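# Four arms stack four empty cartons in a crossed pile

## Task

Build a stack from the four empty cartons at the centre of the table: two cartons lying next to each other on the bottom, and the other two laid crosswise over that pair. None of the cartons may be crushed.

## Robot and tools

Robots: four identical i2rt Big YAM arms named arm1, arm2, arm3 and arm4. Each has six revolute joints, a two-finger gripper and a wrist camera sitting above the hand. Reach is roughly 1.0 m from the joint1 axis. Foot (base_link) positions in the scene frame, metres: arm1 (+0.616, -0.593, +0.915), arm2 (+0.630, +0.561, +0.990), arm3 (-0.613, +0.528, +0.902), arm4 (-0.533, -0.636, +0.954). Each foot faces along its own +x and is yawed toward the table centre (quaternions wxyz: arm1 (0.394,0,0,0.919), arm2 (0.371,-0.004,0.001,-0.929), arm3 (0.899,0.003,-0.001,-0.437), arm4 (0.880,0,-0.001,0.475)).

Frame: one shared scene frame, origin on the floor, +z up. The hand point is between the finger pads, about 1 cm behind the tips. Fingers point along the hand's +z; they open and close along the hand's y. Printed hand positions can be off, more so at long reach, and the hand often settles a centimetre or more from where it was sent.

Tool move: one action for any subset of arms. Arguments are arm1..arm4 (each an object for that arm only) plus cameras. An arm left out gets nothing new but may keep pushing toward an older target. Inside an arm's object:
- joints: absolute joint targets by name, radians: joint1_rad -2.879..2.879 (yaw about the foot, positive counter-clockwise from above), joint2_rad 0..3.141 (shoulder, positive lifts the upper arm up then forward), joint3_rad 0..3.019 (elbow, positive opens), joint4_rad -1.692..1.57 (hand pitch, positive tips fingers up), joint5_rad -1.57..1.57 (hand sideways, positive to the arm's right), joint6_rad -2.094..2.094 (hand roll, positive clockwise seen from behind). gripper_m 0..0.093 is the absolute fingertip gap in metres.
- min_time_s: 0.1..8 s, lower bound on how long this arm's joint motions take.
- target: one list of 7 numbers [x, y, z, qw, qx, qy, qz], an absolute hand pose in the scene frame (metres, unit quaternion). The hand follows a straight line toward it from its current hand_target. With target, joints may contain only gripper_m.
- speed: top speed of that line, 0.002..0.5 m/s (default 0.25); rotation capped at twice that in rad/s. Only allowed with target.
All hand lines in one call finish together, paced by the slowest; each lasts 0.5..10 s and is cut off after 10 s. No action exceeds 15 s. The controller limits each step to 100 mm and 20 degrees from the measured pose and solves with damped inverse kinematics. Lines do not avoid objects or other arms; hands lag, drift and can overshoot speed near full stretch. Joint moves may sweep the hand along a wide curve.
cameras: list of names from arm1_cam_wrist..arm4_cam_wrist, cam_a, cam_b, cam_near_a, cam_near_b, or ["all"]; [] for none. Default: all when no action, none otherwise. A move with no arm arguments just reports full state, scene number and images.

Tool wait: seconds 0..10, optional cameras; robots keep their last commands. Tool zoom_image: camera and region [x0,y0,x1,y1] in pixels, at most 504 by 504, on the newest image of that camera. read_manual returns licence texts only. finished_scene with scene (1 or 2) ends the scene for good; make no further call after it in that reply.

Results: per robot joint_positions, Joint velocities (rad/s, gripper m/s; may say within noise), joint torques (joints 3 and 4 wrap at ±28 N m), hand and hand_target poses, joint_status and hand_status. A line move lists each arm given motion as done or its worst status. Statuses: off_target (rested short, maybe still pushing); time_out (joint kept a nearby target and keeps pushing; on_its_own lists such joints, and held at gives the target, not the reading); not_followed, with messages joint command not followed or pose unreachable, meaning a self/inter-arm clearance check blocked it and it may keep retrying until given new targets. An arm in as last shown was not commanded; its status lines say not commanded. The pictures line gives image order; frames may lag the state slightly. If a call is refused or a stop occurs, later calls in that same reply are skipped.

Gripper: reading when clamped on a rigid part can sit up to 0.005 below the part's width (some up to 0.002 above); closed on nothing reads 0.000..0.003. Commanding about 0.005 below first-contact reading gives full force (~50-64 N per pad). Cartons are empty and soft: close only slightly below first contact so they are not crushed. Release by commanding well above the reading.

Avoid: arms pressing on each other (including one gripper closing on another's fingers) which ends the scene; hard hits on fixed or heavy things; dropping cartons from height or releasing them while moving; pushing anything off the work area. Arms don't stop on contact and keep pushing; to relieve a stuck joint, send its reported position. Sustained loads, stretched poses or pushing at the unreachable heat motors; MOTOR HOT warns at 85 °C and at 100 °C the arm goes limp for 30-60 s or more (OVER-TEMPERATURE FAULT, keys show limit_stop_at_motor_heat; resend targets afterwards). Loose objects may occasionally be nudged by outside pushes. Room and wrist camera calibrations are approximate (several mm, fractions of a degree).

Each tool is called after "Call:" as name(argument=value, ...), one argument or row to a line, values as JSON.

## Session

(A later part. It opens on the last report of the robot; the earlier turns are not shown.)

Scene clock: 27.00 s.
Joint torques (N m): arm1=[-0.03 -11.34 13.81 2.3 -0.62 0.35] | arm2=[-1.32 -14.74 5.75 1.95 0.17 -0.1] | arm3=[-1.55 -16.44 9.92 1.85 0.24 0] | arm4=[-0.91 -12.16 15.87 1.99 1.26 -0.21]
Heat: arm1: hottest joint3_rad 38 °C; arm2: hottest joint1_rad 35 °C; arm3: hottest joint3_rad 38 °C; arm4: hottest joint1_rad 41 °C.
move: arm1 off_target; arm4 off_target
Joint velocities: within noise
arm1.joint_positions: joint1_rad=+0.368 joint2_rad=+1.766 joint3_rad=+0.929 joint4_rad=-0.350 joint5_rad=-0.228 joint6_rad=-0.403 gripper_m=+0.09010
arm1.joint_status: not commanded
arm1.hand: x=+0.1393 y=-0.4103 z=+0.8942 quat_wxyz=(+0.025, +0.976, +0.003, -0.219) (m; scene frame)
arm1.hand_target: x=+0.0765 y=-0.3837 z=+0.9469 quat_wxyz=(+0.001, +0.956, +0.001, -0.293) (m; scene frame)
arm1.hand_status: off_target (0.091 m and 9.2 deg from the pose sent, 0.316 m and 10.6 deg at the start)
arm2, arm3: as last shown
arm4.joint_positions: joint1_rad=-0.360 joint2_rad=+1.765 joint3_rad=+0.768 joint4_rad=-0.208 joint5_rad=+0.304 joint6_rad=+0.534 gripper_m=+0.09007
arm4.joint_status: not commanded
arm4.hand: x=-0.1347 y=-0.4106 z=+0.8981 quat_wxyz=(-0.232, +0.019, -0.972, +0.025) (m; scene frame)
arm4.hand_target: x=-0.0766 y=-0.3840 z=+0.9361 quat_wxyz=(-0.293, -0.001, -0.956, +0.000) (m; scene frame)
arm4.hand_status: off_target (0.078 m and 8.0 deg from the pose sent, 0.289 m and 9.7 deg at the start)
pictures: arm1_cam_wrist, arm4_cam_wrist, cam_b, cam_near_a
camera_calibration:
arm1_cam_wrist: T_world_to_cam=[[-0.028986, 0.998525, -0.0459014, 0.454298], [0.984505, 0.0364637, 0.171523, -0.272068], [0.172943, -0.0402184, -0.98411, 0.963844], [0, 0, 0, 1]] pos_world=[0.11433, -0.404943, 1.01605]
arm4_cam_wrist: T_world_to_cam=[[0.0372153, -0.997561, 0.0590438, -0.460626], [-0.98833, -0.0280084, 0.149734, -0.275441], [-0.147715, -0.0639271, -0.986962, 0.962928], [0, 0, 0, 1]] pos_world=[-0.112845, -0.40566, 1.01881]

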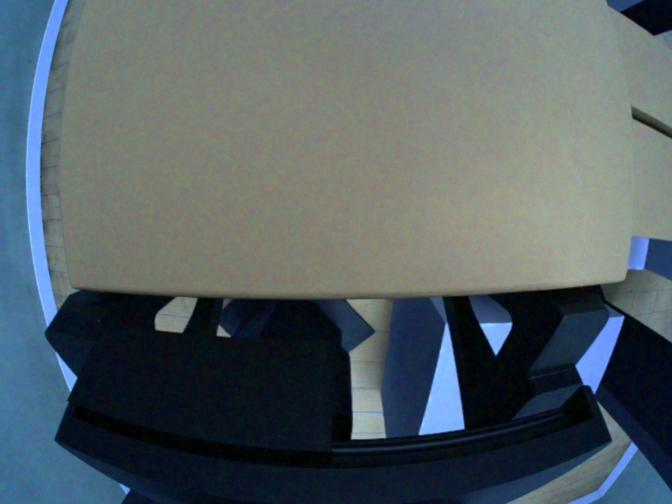

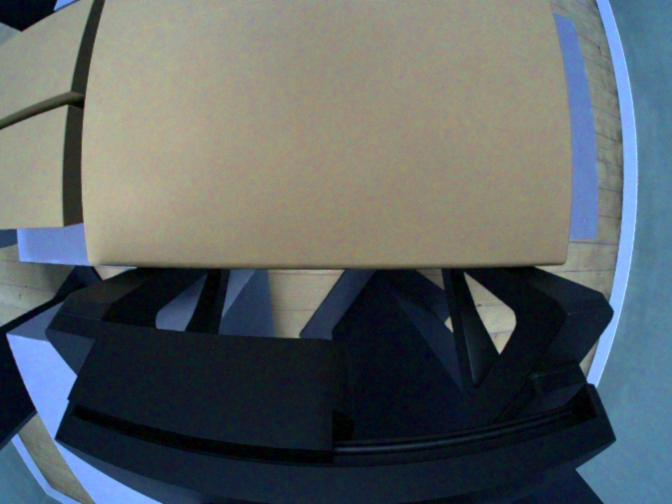

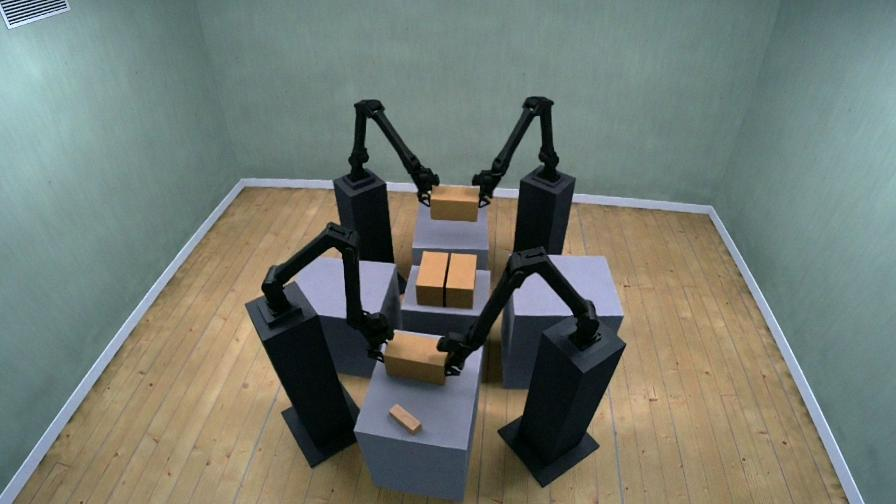

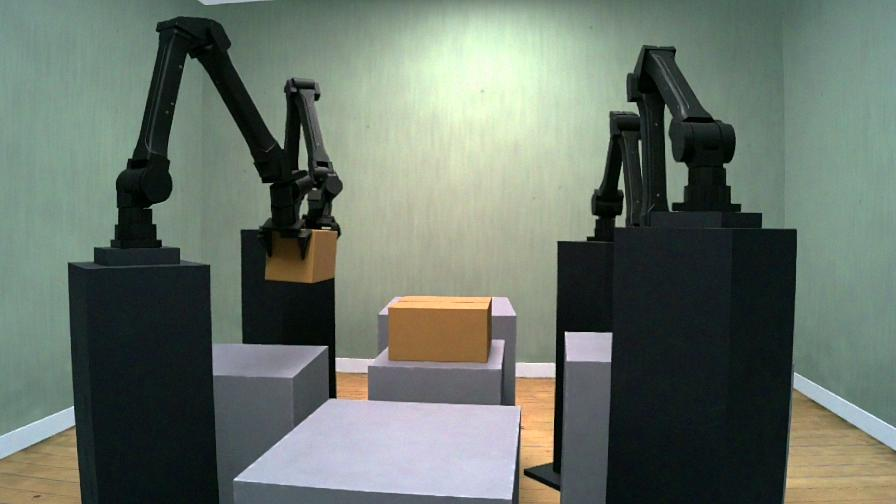

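Call:
move(
  arm1={"target":[0.065,-0.20,0.945,0,0.9563,0,-0.2924],"speed":0.1},
  arm4={"target":[-0.068,-0.20,0.935,0.2924,0,0.9563,0],"speed":0.1},
  cameras=["cam_near_a"],
)

Call:
move(
  arm1={"target":[0.065,-0.057,0.945,0,0.9563,0,-0.2924],"speed":0.08},
  arm4={"target":[-0.068,-0.057,0.93,0.2924,0,0.9563,0],"speed":0.08},
  cameras=["cam_near_a","cam_near_b","cam_b"],
)

Scene clock: 30.50 s.
Joint torques (N m): arm1=[2.9 -14.62 14.83 2.3 -1.37 0.54] | arm2=[-0.79 -15.56 5.72 2.21 0.18 -0.15] | arm3=[-1.55 -16.44 9.94 1.85 0.24 0] | arm4=[-3.37 -16.56 17.29 1.83 1.93 -0.54]
Heat: arm1: hottest joint3_rad 40 °C; arm2: hottest joint1_rad 35 °C; arm3: hottest joint3_rad 39 °C; arm4: hottest joint1_rad 41 °C.
move: arm1 off_target; arm4 off_target
Joint velocities: within noise
arm1.joint_positions: joint1_rad=+0.061 joint2_rad=+1.974 joint3_rad=+1.275 joint4_rad=-0.576 joint5_rad=-0.347 joint6_rad=-0.678 gripper_m=+0.09010
arm1.joint_status: not commanded
arm1.hand: x=+0.1404 y=-0.2309 z=+0.8936 quat_wxyz=(+0.035, +0.974, -0.010, -0.222) (m; scene frame)
arm1.hand_target: x=+0.0744 y=-0.2082 z=+0.9517 quat_wxyz=(+0.002, +0.956, +0.002, -0.294) (m; scene frame)
arm1.hand_status: off_target (0.096 m and 9.3 deg from the pose sent, 0.229 m and 9.2 deg at the start; pose on its path clipped on 27 of 80 steps)
arm2, arm3: as last shown
arm4.joint_positions: joint1_rad=-0.070 joint2_rad=+1.992 joint3_rad=+1.184 joint4_rad=-0.491 joint5_rad=+0.405 joint6_rad=+0.822 gripper_m=+0.09007
arm4.joint_status: not commanded
arm4.hand: x=-0.1355 y=-0.2279 z=+0.9014 quat_wxyz=(-0.238, +0.021, -0.971, +0.026) (m; scene frame)
arm4.hand_target: x=-0.0737 y=-0.2071 z=+0.9404 quat_wxyz=(-0.293, -0.002, -0.956, +0.002) (m; scene frame)
arm4.hand_status: off_target (0.080 m and 7.4 deg from the pose sent, 0.224 m and 8.0 deg at the start)
pictures: cam_near_a

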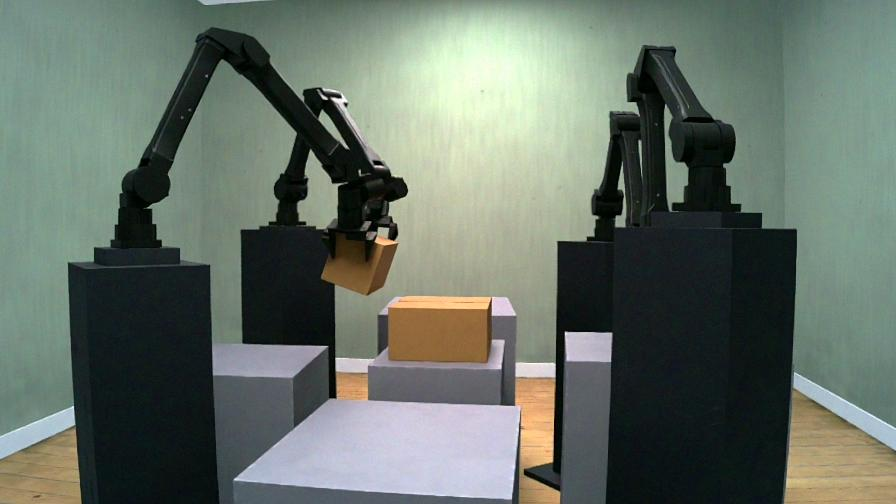

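Scene clock: 33.23 s.
Joint torques (N m): arm1=[5.3 -17.67 14.11 1.8 -1.77 0.53] | arm2=[-0.73 -15.33 5.72 2.13 0.19 -0.14] | arm3=[-1.55 -16.5 9.94 1.85 0.24 0.01] | arm4=[-4.84 -20.6 18 1.62 2.07 -0.68]
Heat: arm1: hottest joint3_rad 42 °C; arm2: hottest joint1_rad 35 °C; arm3: hottest joint3_rad 39 °C; arm4: hottest joint1_rad 41 °C.
move: arm1 off_target; arm4 off_target
Joint velocities: within noise
arm1.joint_positions: joint1_rad=-0.120 joint2_rad=+2.223 joint3_rad=+1.741 joint4_rad=-0.809 joint5_rad=-0.401 joint6_rad=-0.826 gripper_m=+0.09009
arm1.joint_status: not commanded
arm1.hand: x=+0.1380 y=-0.0650 z=+0.9028 quat_wxyz=(+0.021, +0.970, -0.023, -0.239) (m; scene frame)
arm1.hand_target: x=+0.0717 y=-0.0654 z=+0.9488 quat_wxyz=(+0.002, +0.956, +0.002, -0.294) (m; scene frame)
arm1.hand_status: off_target (0.085 m and 7.2 deg from the pose sent, 0.196 m and 9.3 deg at the start; pose on its path clipped on 5 of 82 steps)
arm2, arm3: as last shown
arm4.joint_positions: joint1_rad=+0.085 joint2_rad=+2.250 joint3_rad=+1.660 joint4_rad=-0.752 joint5_rad=+0.451 joint6_rad=+0.973 gripper_m=+0.09007
arm4.joint_status: not commanded
arm4.hand: x=-0.1414 y=-0.0724 z=+0.9001 quat_wxyz=(-0.248, +0.024, -0.968, +0.020) (m; scene frame)
arm4.hand_target: x=-0.0730 y=-0.0657 z=+0.9341 quat_wxyz=(-0.294, -0.002, -0.956, +0.001) (m; scene frame)
arm4.hand_status: off_target (0.081 m and 6.4 deg from the pose sent, 0.186 m and 7.5 deg at the start)
pictures: cam_b, cam_near_a, cam_near_b

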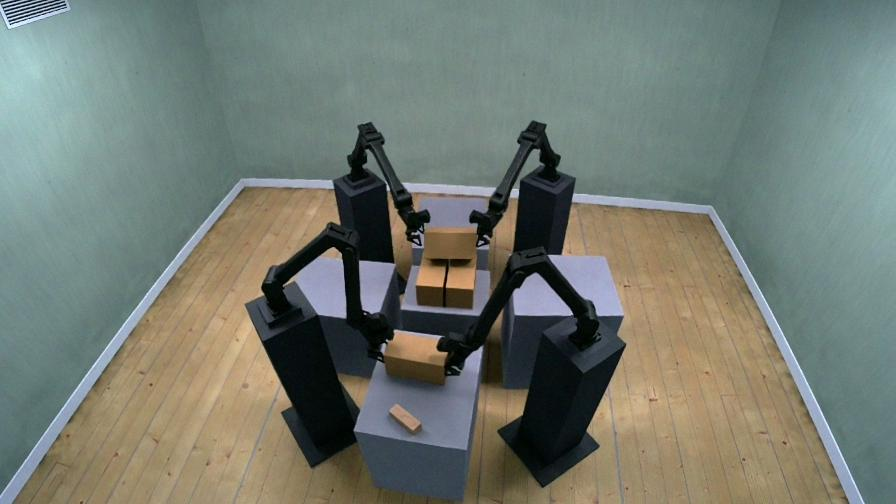

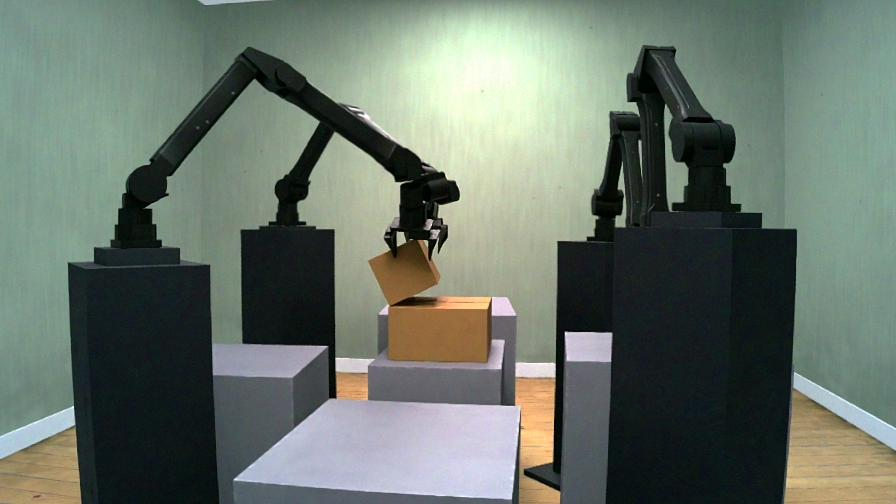

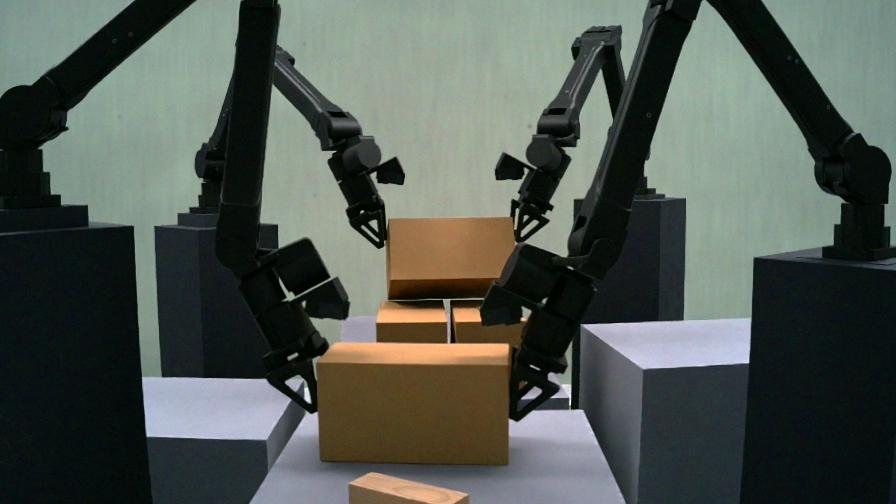

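Call:
move(
  arm1={"target":[0.066,-0.033,0.90,0,0.9563,0,-0.2924],"speed":0.06},
  arm4={"target":[-0.069,-0.033,0.885,0.2924,0,0.9563,0],"speed":0.06},
  cameras=["cam_near_a","cam_near_b"],
)

Scene clock: 36.13 s.
Joint torques (N m): arm1=[6.12 -16.5 12.89 2.67 -1.47 0.47] | arm2=[-0.79 -15.38 5.78 2.1 0.15 -0.13] | arm3=[-1.61 -16.5 9.94 1.84 0.25 0] | arm4=[-4.66 -19.72 17.39 2.29 1.67 -0.61]
Heat: arm1: hottest joint3_rad 43 °C; arm2: hottest joint1_rad 35 °C; arm3: hottest joint3_rad 39 °C; arm4: hottest joint1_rad 41 °C.
move: arm1 off_target; arm4 off_target
Joint velocities: within noise
arm1.joint_positions: joint1_rad=-0.152 joint2_rad=+2.303 joint3_rad=+1.823 joint4_rad=-0.805 joint5_rad=-0.419 joint6_rad=-0.842 gripper_m=+0.09008
arm1.joint_status: not commanded
arm1.hand: x=+0.1404 y=-0.0343 z=+0.8814 quat_wxyz=(+0.019, +0.968, -0.029, -0.248) (m; scene frame)
arm1.hand_target: x=+0.0721 y=-0.0412 z=+0.9037 quat_wxyz=(+0.002, +0.956, +0.001, -0.293) (m; scene frame)
arm1.hand_status: off_target (0.077 m and 6.6 deg from the pose sent, 0.079 m and 7.2 deg at the start)
arm2, arm3: as last shown
arm4.joint_positions: joint1_rad=+0.104 joint2_rad=+2.344 joint3_rad=+1.752 joint4_rad=-0.750 joint5_rad=+0.468 joint6_rad=+0.988 gripper_m=+0.09007
arm4.joint_status: not commanded
arm4.hand: x=-0.1396 y=-0.0470 z=+0.8726 quat_wxyz=(-0.256, +0.025, -0.966, +0.020) (m; scene frame)
arm4.hand_target: x=-0.0734 y=-0.0416 z=+0.8893 quat_wxyz=(-0.294, -0.001, -0.956, +0.001) (m; scene frame)
arm4.hand_status: off_target (0.073 m and 5.7 deg from the pose sent, 0.084 m and 6.4 deg at the start)
pictures: cam_near_a, cam_near_b

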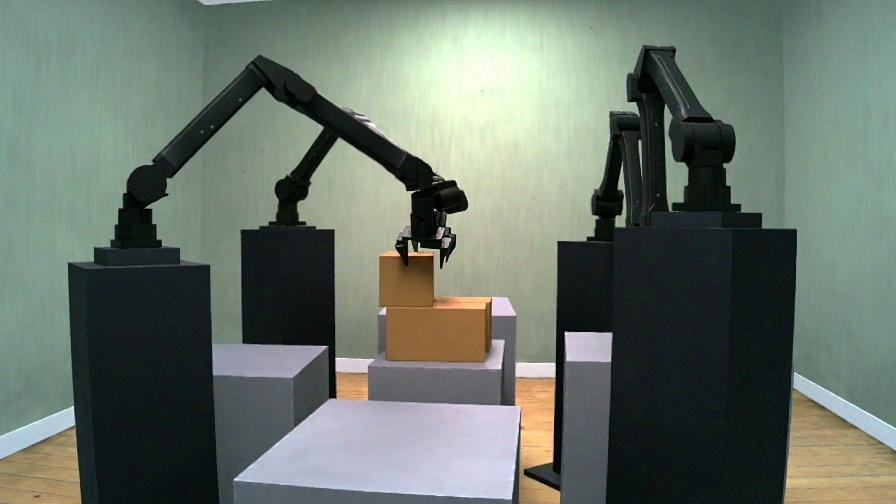

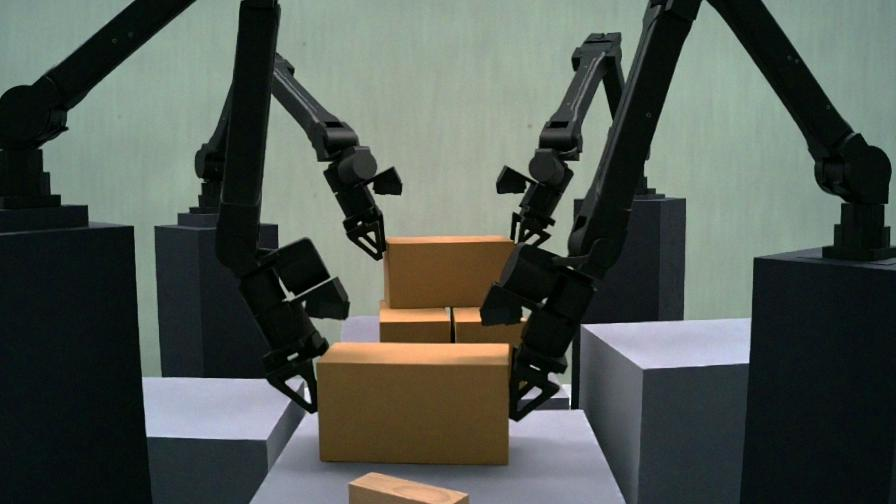

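Call:
move(
  arm1={"target":[0.225,-0.038,0.897,0,0.9563,0,-0.2924],"speed":0.13},
  arm4={"target":[-0.225,-0.042,0.887,0.2924,0,0.9563,0],"speed":0.13},
  arm2={"target":[0.129,0.537,0.94,-0.0168,0.9547,-0.0551,-0.2919],"speed":0.13},
  arm3={"target":[0.017,0.564,0.955,0.2919,0.0551,0.9547,-0.0168],"speed":0.13},
  cameras=["cam_near_a","cam_near_b","cam_b","cam_a"],
)

Scene clock: 40.60 s.
Joint torques (N m): arm1=[-0.97 -19.37 5.55 1.21 -0.43 0.02] | arm2=[-1.03 -14.62 10.81 3.14 0.42 -0.12] | arm3=[-1.55 -16.03 14.83 2.25 0.41 0.04] | arm4=[0.67 -22.24 7.09 0.53 0.61 -0.1]
Heat: arm1: hottest joint3_rad 43 °C; arm2: hottest joint2_rad 36 °C; arm3: hottest joint3_rad 40 °C; arm4: hottest joint3_rad 42 °C.
move: arm1 off_target; arm2 off_target; arm3 off_target; arm4 done
Joint velocities: within noise
arm1.joint_positions: joint1_rad=-0.264 joint2_rad=+2.185 joint3_rad=+1.575 joint4_rad=-0.694 joint5_rad=-0.513 joint6_rad=-0.995 gripper_m=+0.09008
arm1.joint_status: not commanded
arm1.hand: x=+0.2228 y=-0.0458 z=+0.8788 quat_wxyz=(+0.018, +0.959, -0.004, -0.282) (m; scene frame)
arm1.hand_target: x=+0.2251 y=-0.0382 z=+0.8968 quat_wxyz=(+0.000, +0.956, +0.000, -0.292) (m; scene frame)
arm1.hand_status: off_target (0.020 m and 2.5 deg from the pose sent, 0.086 m and 6.6 deg at the start)
arm2.joint_positions: joint1_rad=-0.648 joint2_rad=+1.850 joint3_rad=+0.669 joint4_rad=+0.003 joint5_rad=+0.109 joint6_rad=+0.179 gripper_m=+0.09009
arm2.joint_status: not commanded
arm2.hand: x=+0.1984 y=+0.5328 z=+0.8879 quat_wxyz=(+0.024, -0.978, +0.044, +0.204) (m; scene frame)
arm2.hand_target: x=+0.1349 y=+0.5378 z=+0.9434 quat_wxyz=(+0.018, -0.955, +0.055, +0.292) (m; scene frame)
arm2.hand_status: off_target (0.087 m and 10.5 deg from the pose sent, 0.250 m and 7.2 deg at the start; pose on its path clipped on 20 of 76 steps)
arm3.joint_positions: joint1_rad=+1.018 joint2_rad=+1.816 joint3_rad=+1.063 joint4_rad=-0.405 joint5_rad=+0.115 joint6_rad=+0.177 gripper_m=+0.09007
arm3.joint_status: not commanded
arm3.hand: x=-0.0568 y=+0.5707 z=+0.8981 quat_wxyz=(-0.212, -0.044, -0.976, +0.024) (m; scene frame)
arm3.hand_target: x=+0.0066 y=+0.5626 z=+0.9608 quat_wxyz=(-0.292, -0.055, -0.955, +0.018) (m; scene frame)
arm3.hand_status: off_target (0.093 m and 9.6 deg from the pose sent, 0.250 m and 6.4 deg at the start; pose on its path clipped on 30 of 76 steps)
arm4.joint_positions: joint1_rad=+0.232 joint2_rad=+2.256 joint3_rad=+1.609 joint4_rad=-0.693 joint5_rad=+0.553 joint6_rad=+1.159 gripper_m=+0.09007
arm4.joint_status: not commanded
arm4.hand: x=-0.2175 y=-0.0381 z=+0.8896 quat_wxyz=(-0.294, -0.002, -0.956, -0.003) (m; scene frame)
arm4.hand_target: x=-0.2248 y=-0.0420 z=+0.8870 quat_wxyz=(-0.292, +0.000, -0.956, +0.000) (m; scene frame)
arm4.hand_status: done (0.009 m and 0.4 deg from the pose sent, 0.087 m and 5.7 deg at the start)
pictures: cam_a, cam_b, cam_near_a, cam_near_b

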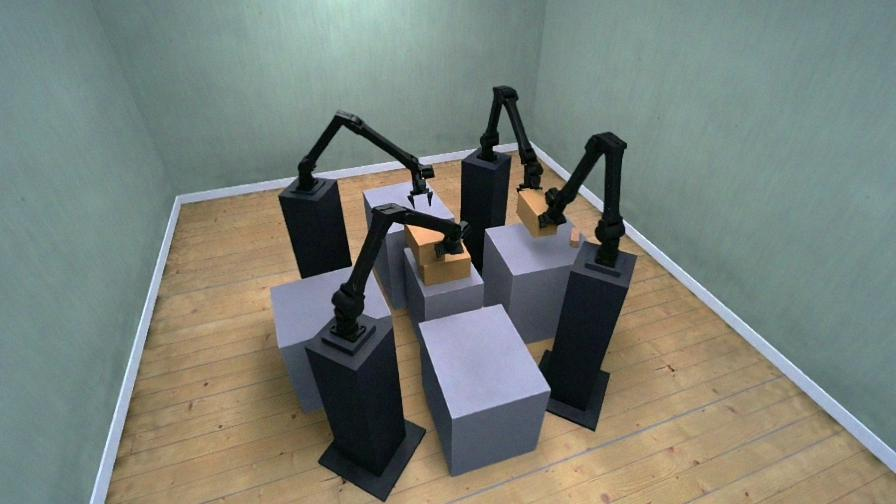

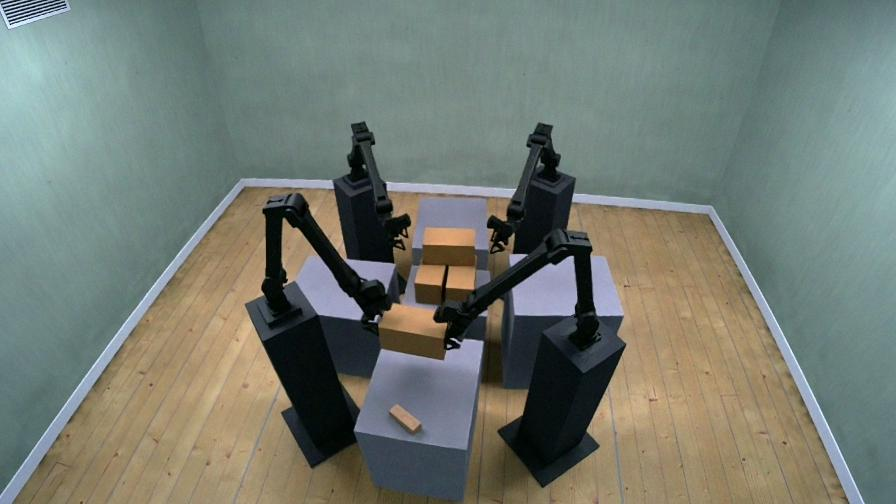

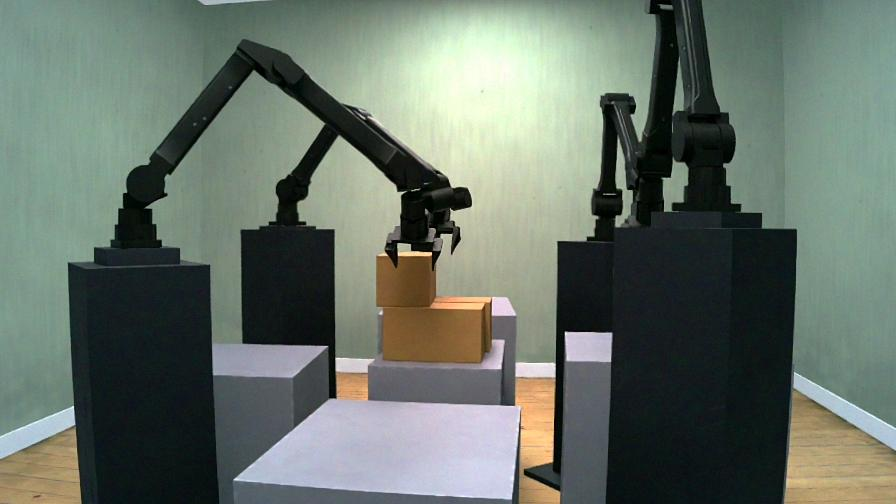

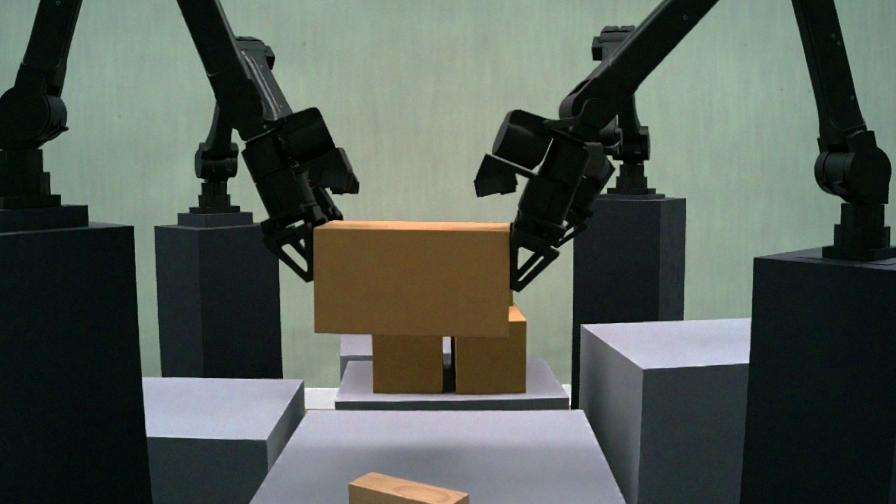

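Call:
move(
  arm2={"target":[0.100,0.29,0.985,0.01275,0.9554,0.0417,-0.2921],"speed":0.13},
  arm3={"target":[-0.018,0.296,1.0,0.2921,0.0417,0.9554,-0.01275],"speed":0.13},
  arm1={"target":[0.32,-0.28,1.0,0,0.9563,0,-0.2924],"speed":0.2},
  arm4={"target":[-0.32,-0.28,1.0,0.2924,0,0.9563,0],"speed":0.2},
  cameras=["cam_near_a","cam_near_b","arm2_cam_wrist","arm3_cam_wrist"],
)

Scene clock: 49.77 s.
Joint torques (N m): arm1=[1.03 -9.47 5.67 0.39 -0.18 0.15] | arm2=[-0.85 -12.16 17.43 2.88 1.11 -0.45] | arm3=[1.61 -15.21 16.13 2.45 -0.99 0.59] | arm4=[1.2 -11.4 6.89 0.29 0.61 -0.09]
Heat: arm1: hottest joint3_rad 42 °C; arm2: hottest joint2_rad 36 °C; arm3: hottest joint3_rad 46 °C; arm4: hottest joint1_rad 41 °C.
move: arm1 done; arm2 off_target; arm3 off_target; arm4 off_target
Joint velocities: within noise
arm1.joint_positions: joint1_rad=-0.208 joint2_rad=+1.433 joint3_rad=+0.821 joint4_rad=-0.611 joint5_rad=-0.494 joint6_rad=-0.924 gripper_m=+0.09008
arm1.joint_status: not commanded
arm1.hand: x=+0.3217 y=-0.2720 z=+0.9968 quat_wxyz=(-0.002, +0.956, -0.003, -0.294) (m; scene frame)
arm1.hand_target: x=+0.3200 y=-0.2799 z=+0.9998 quat_wxyz=(+0.000, +0.956, +0.000, -0.292) (m; scene frame)
arm1.hand_status: done (0.009 m and 0.5 deg from the pose sent, 0.281 m and 2.4 deg at the start)
arm2.joint_positions: joint1_rad=-0.190 joint2_rad=+1.851 joint3_rad=+0.940 joint4_rad=-0.283 joint5_rad=+0.230 joint6_rad=+0.432 gripper_m=+0.09008
arm2.joint_status: not commanded
arm2.hand: x=+0.1736 y=+0.3172 z=+0.9413 quat_wxyz=(+0.009, -0.974, -0.046, +0.221) (m; scene frame)
arm2.hand_target: x=+0.1085 y=+0.2951 z=+0.9918 quat_wxyz=(-0.011, -0.955, -0.040, +0.293) (m; scene frame)
arm2.hand_status: off_target (0.090 m and 8.8 deg from the pose sent, 0.279 m and 14.9 deg at the start; pose on its path clipped on 46 of 87 steps)
arm3.joint_positions: joint1_rad=+0.468 joint2_rad=+1.762 joint3_rad=+1.138 joint4_rad=-0.550 joint5_rad=-0.165 joint6_rad=-0.326 gripper_m=+0.09007
arm3.joint_status: not commanded
arm3.hand: x=-0.0889 y=+0.3141 z=+0.9422 quat_wxyz=(-0.214, -0.038, -0.976, -0.004) (m; scene frame)
arm3.hand_target: x=-0.0284 y=+0.3005 z=+1.0056 quat_wxyz=(-0.293, -0.040, -0.955, +0.011) (m; scene frame)
arm3.hand_status: off_target (0.093 m and 9.5 deg from the pose sent, 0.296 m and 9.5 deg at the start; pose on its path clipped on 12 of 87 steps)
arm4.joint_positions: joint1_rad=+0.252 joint2_rad=+1.526 joint3_rad=+0.826 joint4_rad=-0.648 joint5_rad=+0.559 joint6_rad=+1.190 gripper_m=+0.09007
arm4.joint_status: not commanded
arm4.hand: x=-0.3114 y=-0.2750 z=+1.0040 quat_wxyz=(-0.295, -0.006, -0.956, -0.006) (m; scene frame)
arm4.hand_target: x=-0.3197 y=-0.2799 z=+1.0000 quat_wxyz=(-0.292, +0.000, -0.956, +0.000) (m; scene frame)
arm4.hand_status: off_target (0.011 m and 1.0 deg from the pose sent, 0.285 m and 0.5 deg at the start)
pictures: arm2_cam_wrist, arm3_cam_wrist, cam_near_a, cam_near_b
camera_calibration:
arm2_cam_wrist: T_world_to_cam=[[-0.0859331, 0.99562, 0.0368392, -0.335002], [0.982924, 0.0786826, 0.166339, -0.347202], [0.162712, 0.0505042, -0.98538, 1.00844], [0, 0, 0, 1]] pos_world=[0.1484, 0.309923, 1.06379]
arm3_cam_wrist: T_world_to_cam=[[-0.0677508, -0.997458, -0.0220623, 0.327603], [-0.98249, 0.0628546, 0.175394, -0.268029], [-0.173561, 0.0335591, -0.984251, 1.02425], [0, 0, 0, 1]] pos_world=[-0.0633703, 0.309244, 1.06236]

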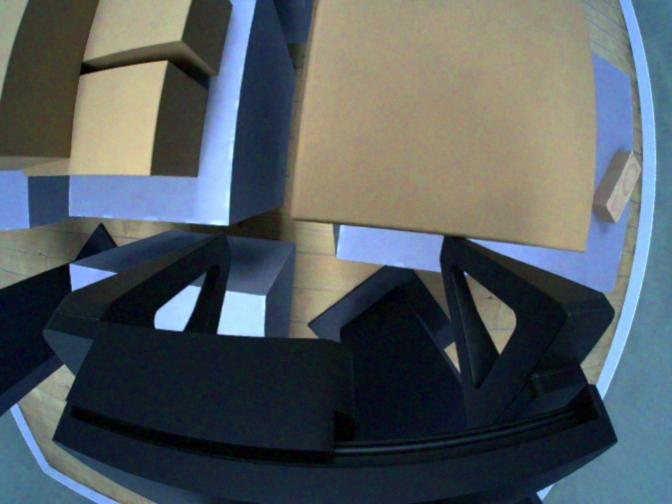

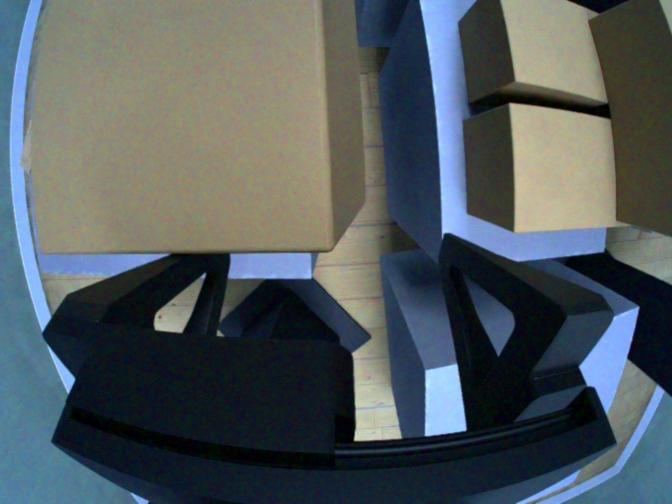

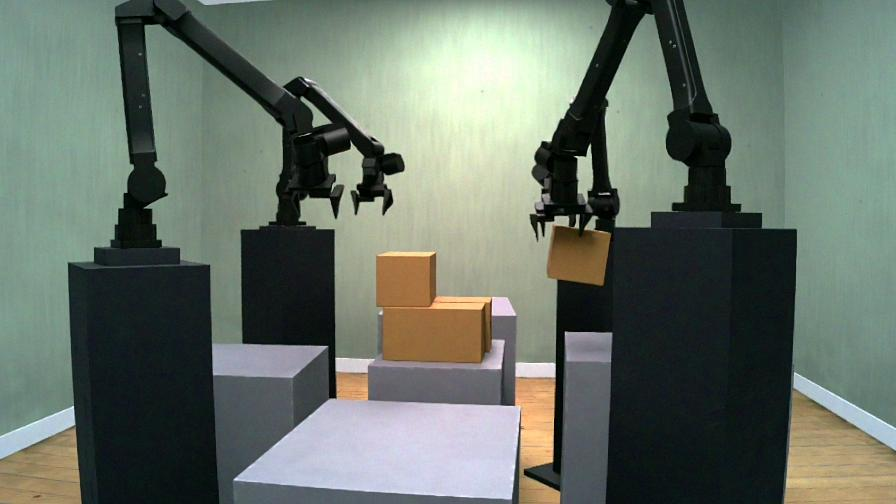

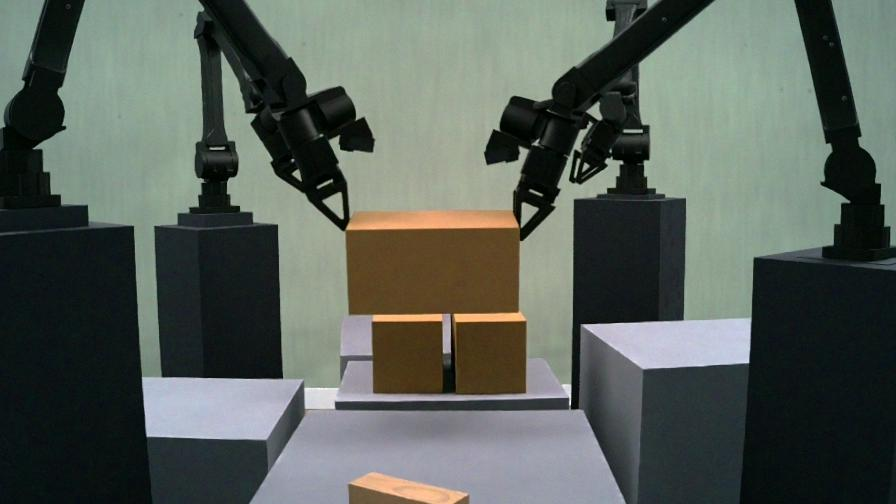

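Call:
move(
  arm2={"target":[0.105,0.42,0.965,0.01275,0.9554,0.0417,-0.2921],"speed":0.1},
  arm3={"target":[-0.013,0.43,0.98,0.2921,0.0417,0.9554,-0.01275],"speed":0.1},
  cameras=["cam_near_a","cam_near_b","arm2_cam_wrist"],
)

Scene clock: 55.47 s.
Joint torques (N m): arm1=[1.08 -9.41 5.67 0.39 -0.18 0.16] | arm2=[-1.03 -15.5 11.38 6 0.38 -0.75] | arm3=[2.02 -17.03 12.18 4.46 -0.22 0.92] | arm4=[1.26 -11.22 6.83 0.24 0.59 -0.08]
Heat: arm1: hottest joint3_rad 42 °C; arm2: hottest joint3_rad 39 °C; arm3: hottest joint3_rad 47 °C; arm4: hottest joint1_rad 41 °C.
move: arm2 off_target; arm3 off_target
Joint velocities: within noise
arm1, arm4: as last shown
arm1.joint_positions: joint1_rad=-0.208 joint2_rad=+1.433 joint3_rad=+0.821 joint4_rad=-0.611 joint5_rad=-0.494 joint6_rad=-0.923 gripper_m=+0.09008
arm2.joint_positions: joint1_rad=-0.434 joint2_rad=+1.847 joint3_rad=+0.809 joint4_rad=-0.191 joint5_rad=+0.127 joint6_rad=+0.257 gripper_m=+0.09008
arm2.joint_status: not commanded
arm2.hand: x=+0.1794 y=+0.4334 z=+0.9089 quat_wxyz=(+0.011, -0.983, -0.022, +0.184) (m; scene frame)
arm2.hand_target: x=+0.1126 y=+0.4226 z=+0.9710 quat_wxyz=(-0.007, -0.956, -0.039, +0.291) (m; scene frame)
arm2.hand_status: off_target (0.094 m and 13.2 deg from the pose sent, 0.126 m and 8.8 deg at the start)
arm3.joint_positions: joint1_rad=+0.709 joint2_rad=+1.749 joint3_rad=+1.061 joint4_rad=-0.501 joint5_rad=-0.051 joint6_rad=-0.148 gripper_m=+0.09006
arm3.joint_status: not commanded
arm3.hand: x=-0.0789 y=+0.4302 z=+0.9217 quat_wxyz=(-0.193, -0.019, -0.981, +0.006) (m; scene frame)
arm3.hand_target: x=-0.0218 y=+0.4319 z=+0.9856 quat_wxyz=(-0.291, -0.040, -0.956, +0.008) (m; scene frame)
arm3.hand_status: off_target (0.088 m and 12.1 deg from the pose sent, 0.144 m and 9.5 deg at the start)
pictures: arm2_cam_wrist, cam_near_a, cam_near_b
camera_calibration:
arm2_cam_wrist: T_world_to_cam=[[-0.0415505, 0.998767, 0.0271667, -0.449525], [0.970366, 0.0338611, 0.239256, -0.401236], [0.238041, 0.0363028, -0.970576, 0.948929], [0, 0, 0, 1]] pos_world=[0.144784, 0.428109, 1.02922]

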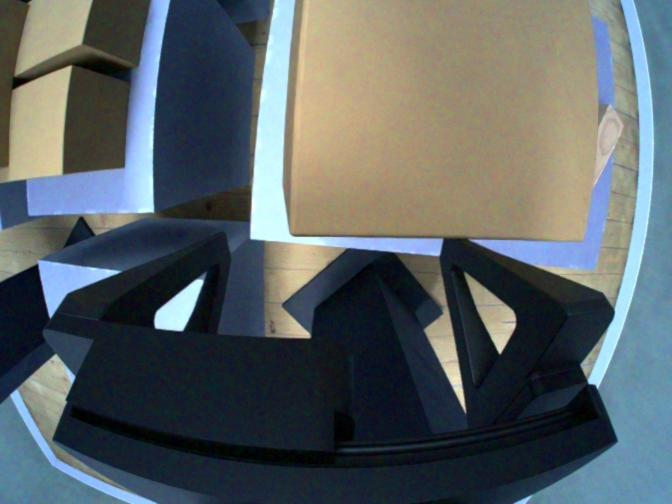

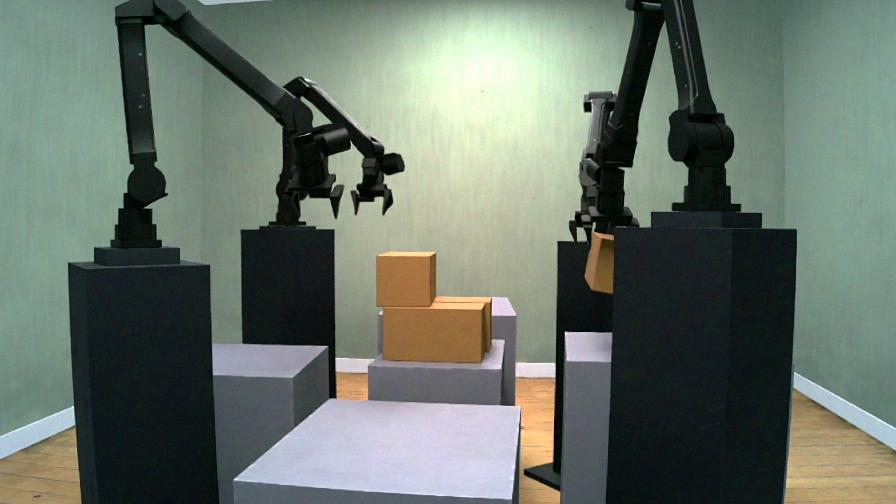

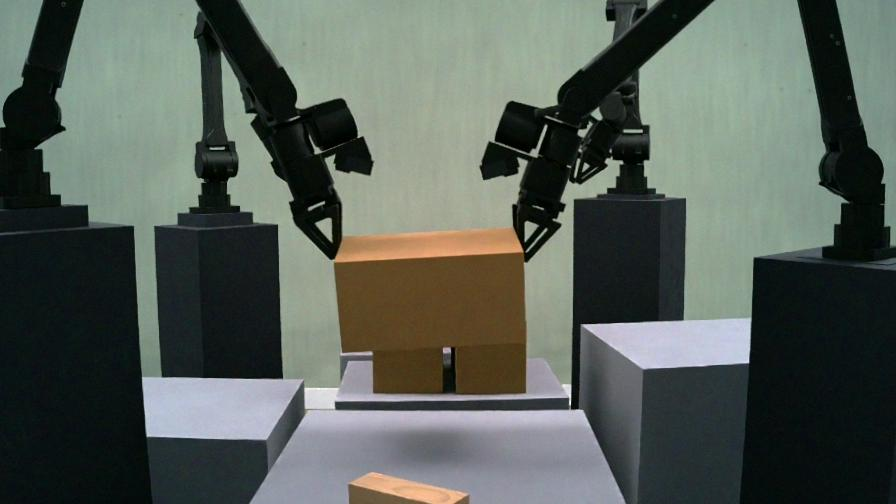

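Call:
move(
  arm2={"target":[0.110,0.45,0.83,0.01275,0.9554,0.0417,-0.2921],"speed":0.13},
  arm3={"target":[-0.018,0.46,0.845,0.2921,0.0417,0.9554,-0.01275],"speed":0.13},
  cameras=["cam_near_b"],
)

Call:
move(
  arm2={"target":[0.125,0.45,0.765,0.01275,0.9554,0.0417,-0.2921],"speed":0.08},
  arm3={"target":[-0.03,0.46,0.78,0.2921,0.0417,0.9554,-0.01275],"speed":0.08},
  cameras=["cam_near_b","arm2_cam_wrist","arm3_cam_wrist"],
)

Scene clock: 58.23 s.
Joint torques (N m): arm1=[1.08 -9.41 5.67 0.38 -0.18 0.16] | arm2=[-0.5 -11.93 9.01 4.81 0.06 -0.53] | arm3=[1.73 -16.67 9.44 3.86 0 0.71] | arm4=[1.32 -11.4 6.84 0.27 0.6 -0.09]
Heat: arm1: hottest joint3_rad 42 °C; arm2: hottest joint3_rad 39 °C; arm3: hottest joint3_rad 47 °C; arm4: hottest joint1_rad 41 °C.
move: arm2 off_target; arm3 off_target
Joint velocities: within noise
arm1, arm4: as last shown
arm2.joint_positions: joint1_rad=-0.503 joint2_rad=+2.151 joint3_rad=+0.780 joint4_rad=+0.208 joint5_rad=+0.092 joint6_rad=+0.182 gripper_m=+0.09008
arm2.joint_status: not commanded
arm2.hand: x=+0.1788 y=+0.4603 z=+0.8025 quat_wxyz=(+0.000, -0.977, -0.027, +0.211) (m; scene frame)
arm2.hand_target: x=+0.1150 y=+0.4515 z=+0.8360 quat_wxyz=(-0.010, -0.956, -0.041, +0.291) (m; scene frame)
arm2.hand_status: off_target (0.075 m and 9.9 deg from the pose sent, 0.106 m and 13.2 deg at the start)
arm3.joint_positions: joint1_rad=+0.770 joint2_rad=+1.975 joint3_rad=+0.963 joint4_rad=-0.132 joint5_rad=-0.019 joint6_rad=-0.081 gripper_m=+0.09006
arm3.joint_status: not commanded
arm3.hand: x=-0.0793 y=+0.4585 z=+0.8053 quat_wxyz=(-0.213, -0.025, -0.977, +0.012) (m; scene frame)
arm3.hand_target: x=-0.0237 y=+0.4611 z=+0.8495 quat_wxyz=(-0.291, -0.041, -0.956, +0.010) (m; scene frame)
arm3.hand_status: off_target (0.073 m and 9.6 deg from the pose sent, 0.102 m and 12.1 deg at the start)
pictures: cam_near_b

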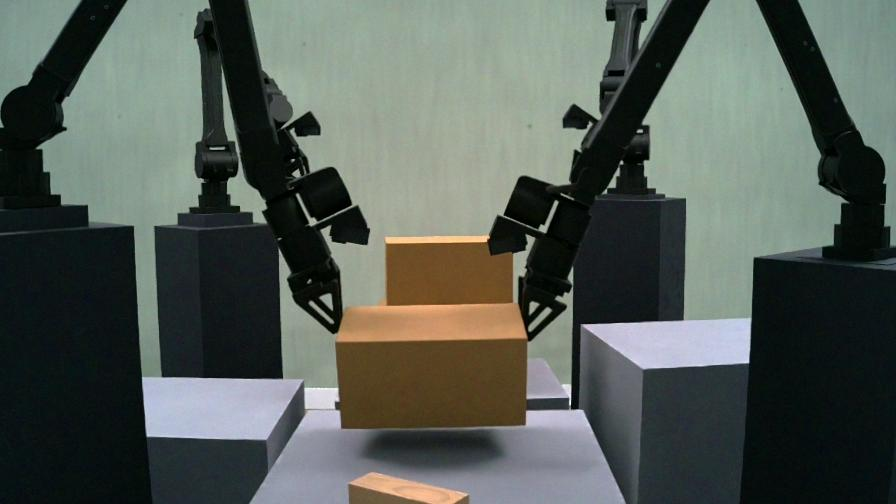

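Scene clock: 59.77 s.
Joint torques (N m): arm1=[1.14 -9.47 5.68 0.39 -0.18 0.15] | arm2=[0.73 -12.1 7.58 3.95 0.08 -0.33] | arm3=[1.49 -16.62 7.64 3.15 0.07 0.51] | arm4=[0.97 -11.52 6.9 0.18 0.61 -0.08]
Heat: arm1: hottest joint3_rad 42 °C; arm2: hottest joint3_rad 38 °C; arm3: hottest joint3_rad 47 °C; arm4: hottest joint1_rad 41 °C.
move: arm2 off_target; arm3 off_target
Joint velocities: within noise
arm1, arm4: as last shown
arm2.joint_positions: joint1_rad=-0.503 joint2_rad=+2.325 joint3_rad=+0.806 joint4_rad=+0.401 joint5_rad=+0.092 joint6_rad=+0.168 gripper_m=+0.09008
arm2.joint_status: not commanded
arm2.hand: x=+0.1804 y=+0.4608 z=+0.7498 quat_wxyz=(-0.004, -0.972, -0.033, +0.232) (m; scene frame)
arm2.hand_target: x=+0.1282 y=+0.4509 z=+0.7693 quat_wxyz=(-0.011, -0.956, -0.041, +0.292) (m; scene frame)
arm2.hand_status: off_target (0.058 m and 7.3 deg from the pose sent, 0.066 m and 9.9 deg at the start)
arm3.joint_positions: joint1_rad=+0.770 joint2_rad=+2.113 joint3_rad=+0.947 joint4_rad=+0.056 joint5_rad=-0.019 joint6_rad=-0.064 gripper_m=+0.09006
arm3.joint_status: not commanded
arm3.hand: x=-0.0808 y=+0.4590 z=+0.7500 quat_wxyz=(-0.230, -0.033, -0.973, +0.012) (m; scene frame)
arm3.hand_target: x=-0.0333 y=+0.4607 z=+0.7832 quat_wxyz=(-0.292, -0.041, -0.956, +0.011) (m; scene frame)
arm3.hand_status: off_target (0.059 m and 7.5 deg from the pose sent, 0.055 m and 9.6 deg at the start)
pictures: arm2_cam_wrist, arm3_cam_wrist, cam_near_b
camera_calibration:
arm2_cam_wrist: T_world_to_cam=[[-0.0665202, 0.997765, 0.00630922, -0.451909], [0.987651, 0.0649443, 0.142576, -0.30995], [0.141848, 0.0157155, -0.989764, 0.834502], [0, 0, 0, 1]] pos_world=[0.157688, 0.457914, 0.873003]
arm3_cam_wrist: T_world_to_cam=[[-0.0643002, -0.997881, 0.00993364, 0.444949], [-0.987757, 0.0650593, 0.141784, -0.211595], [-0.14213, -0.000695256, -0.989848, 0.85407], [0, 0, 0, 1]] pos_world=[-0.0590046, 0.458366, 0.87098]

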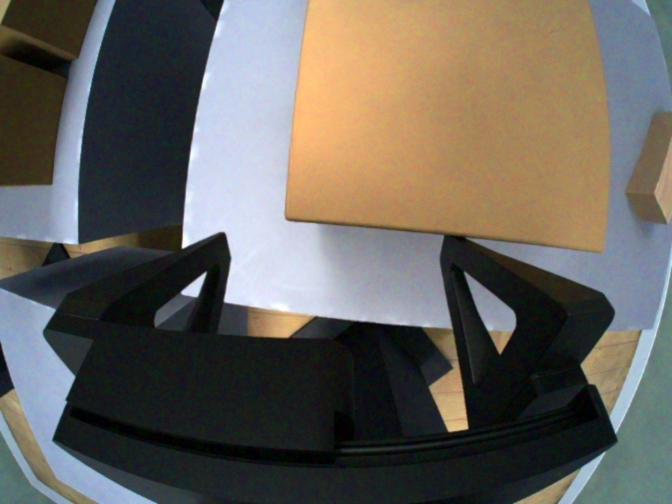

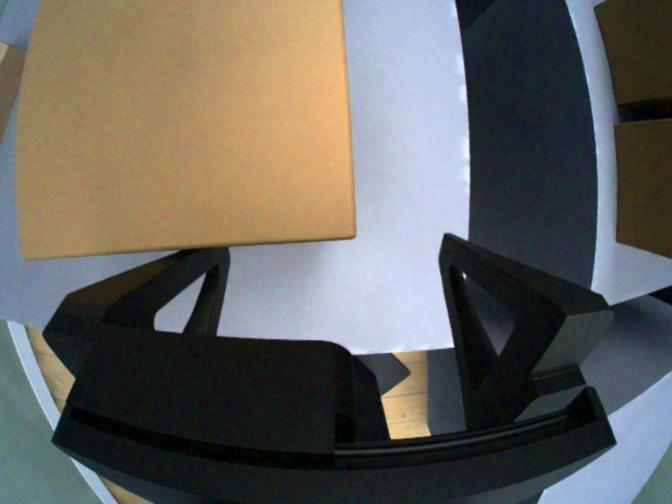

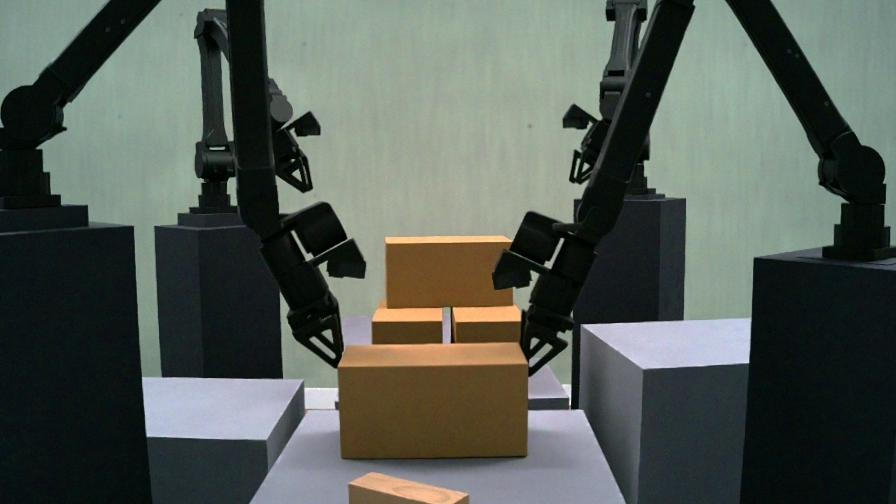

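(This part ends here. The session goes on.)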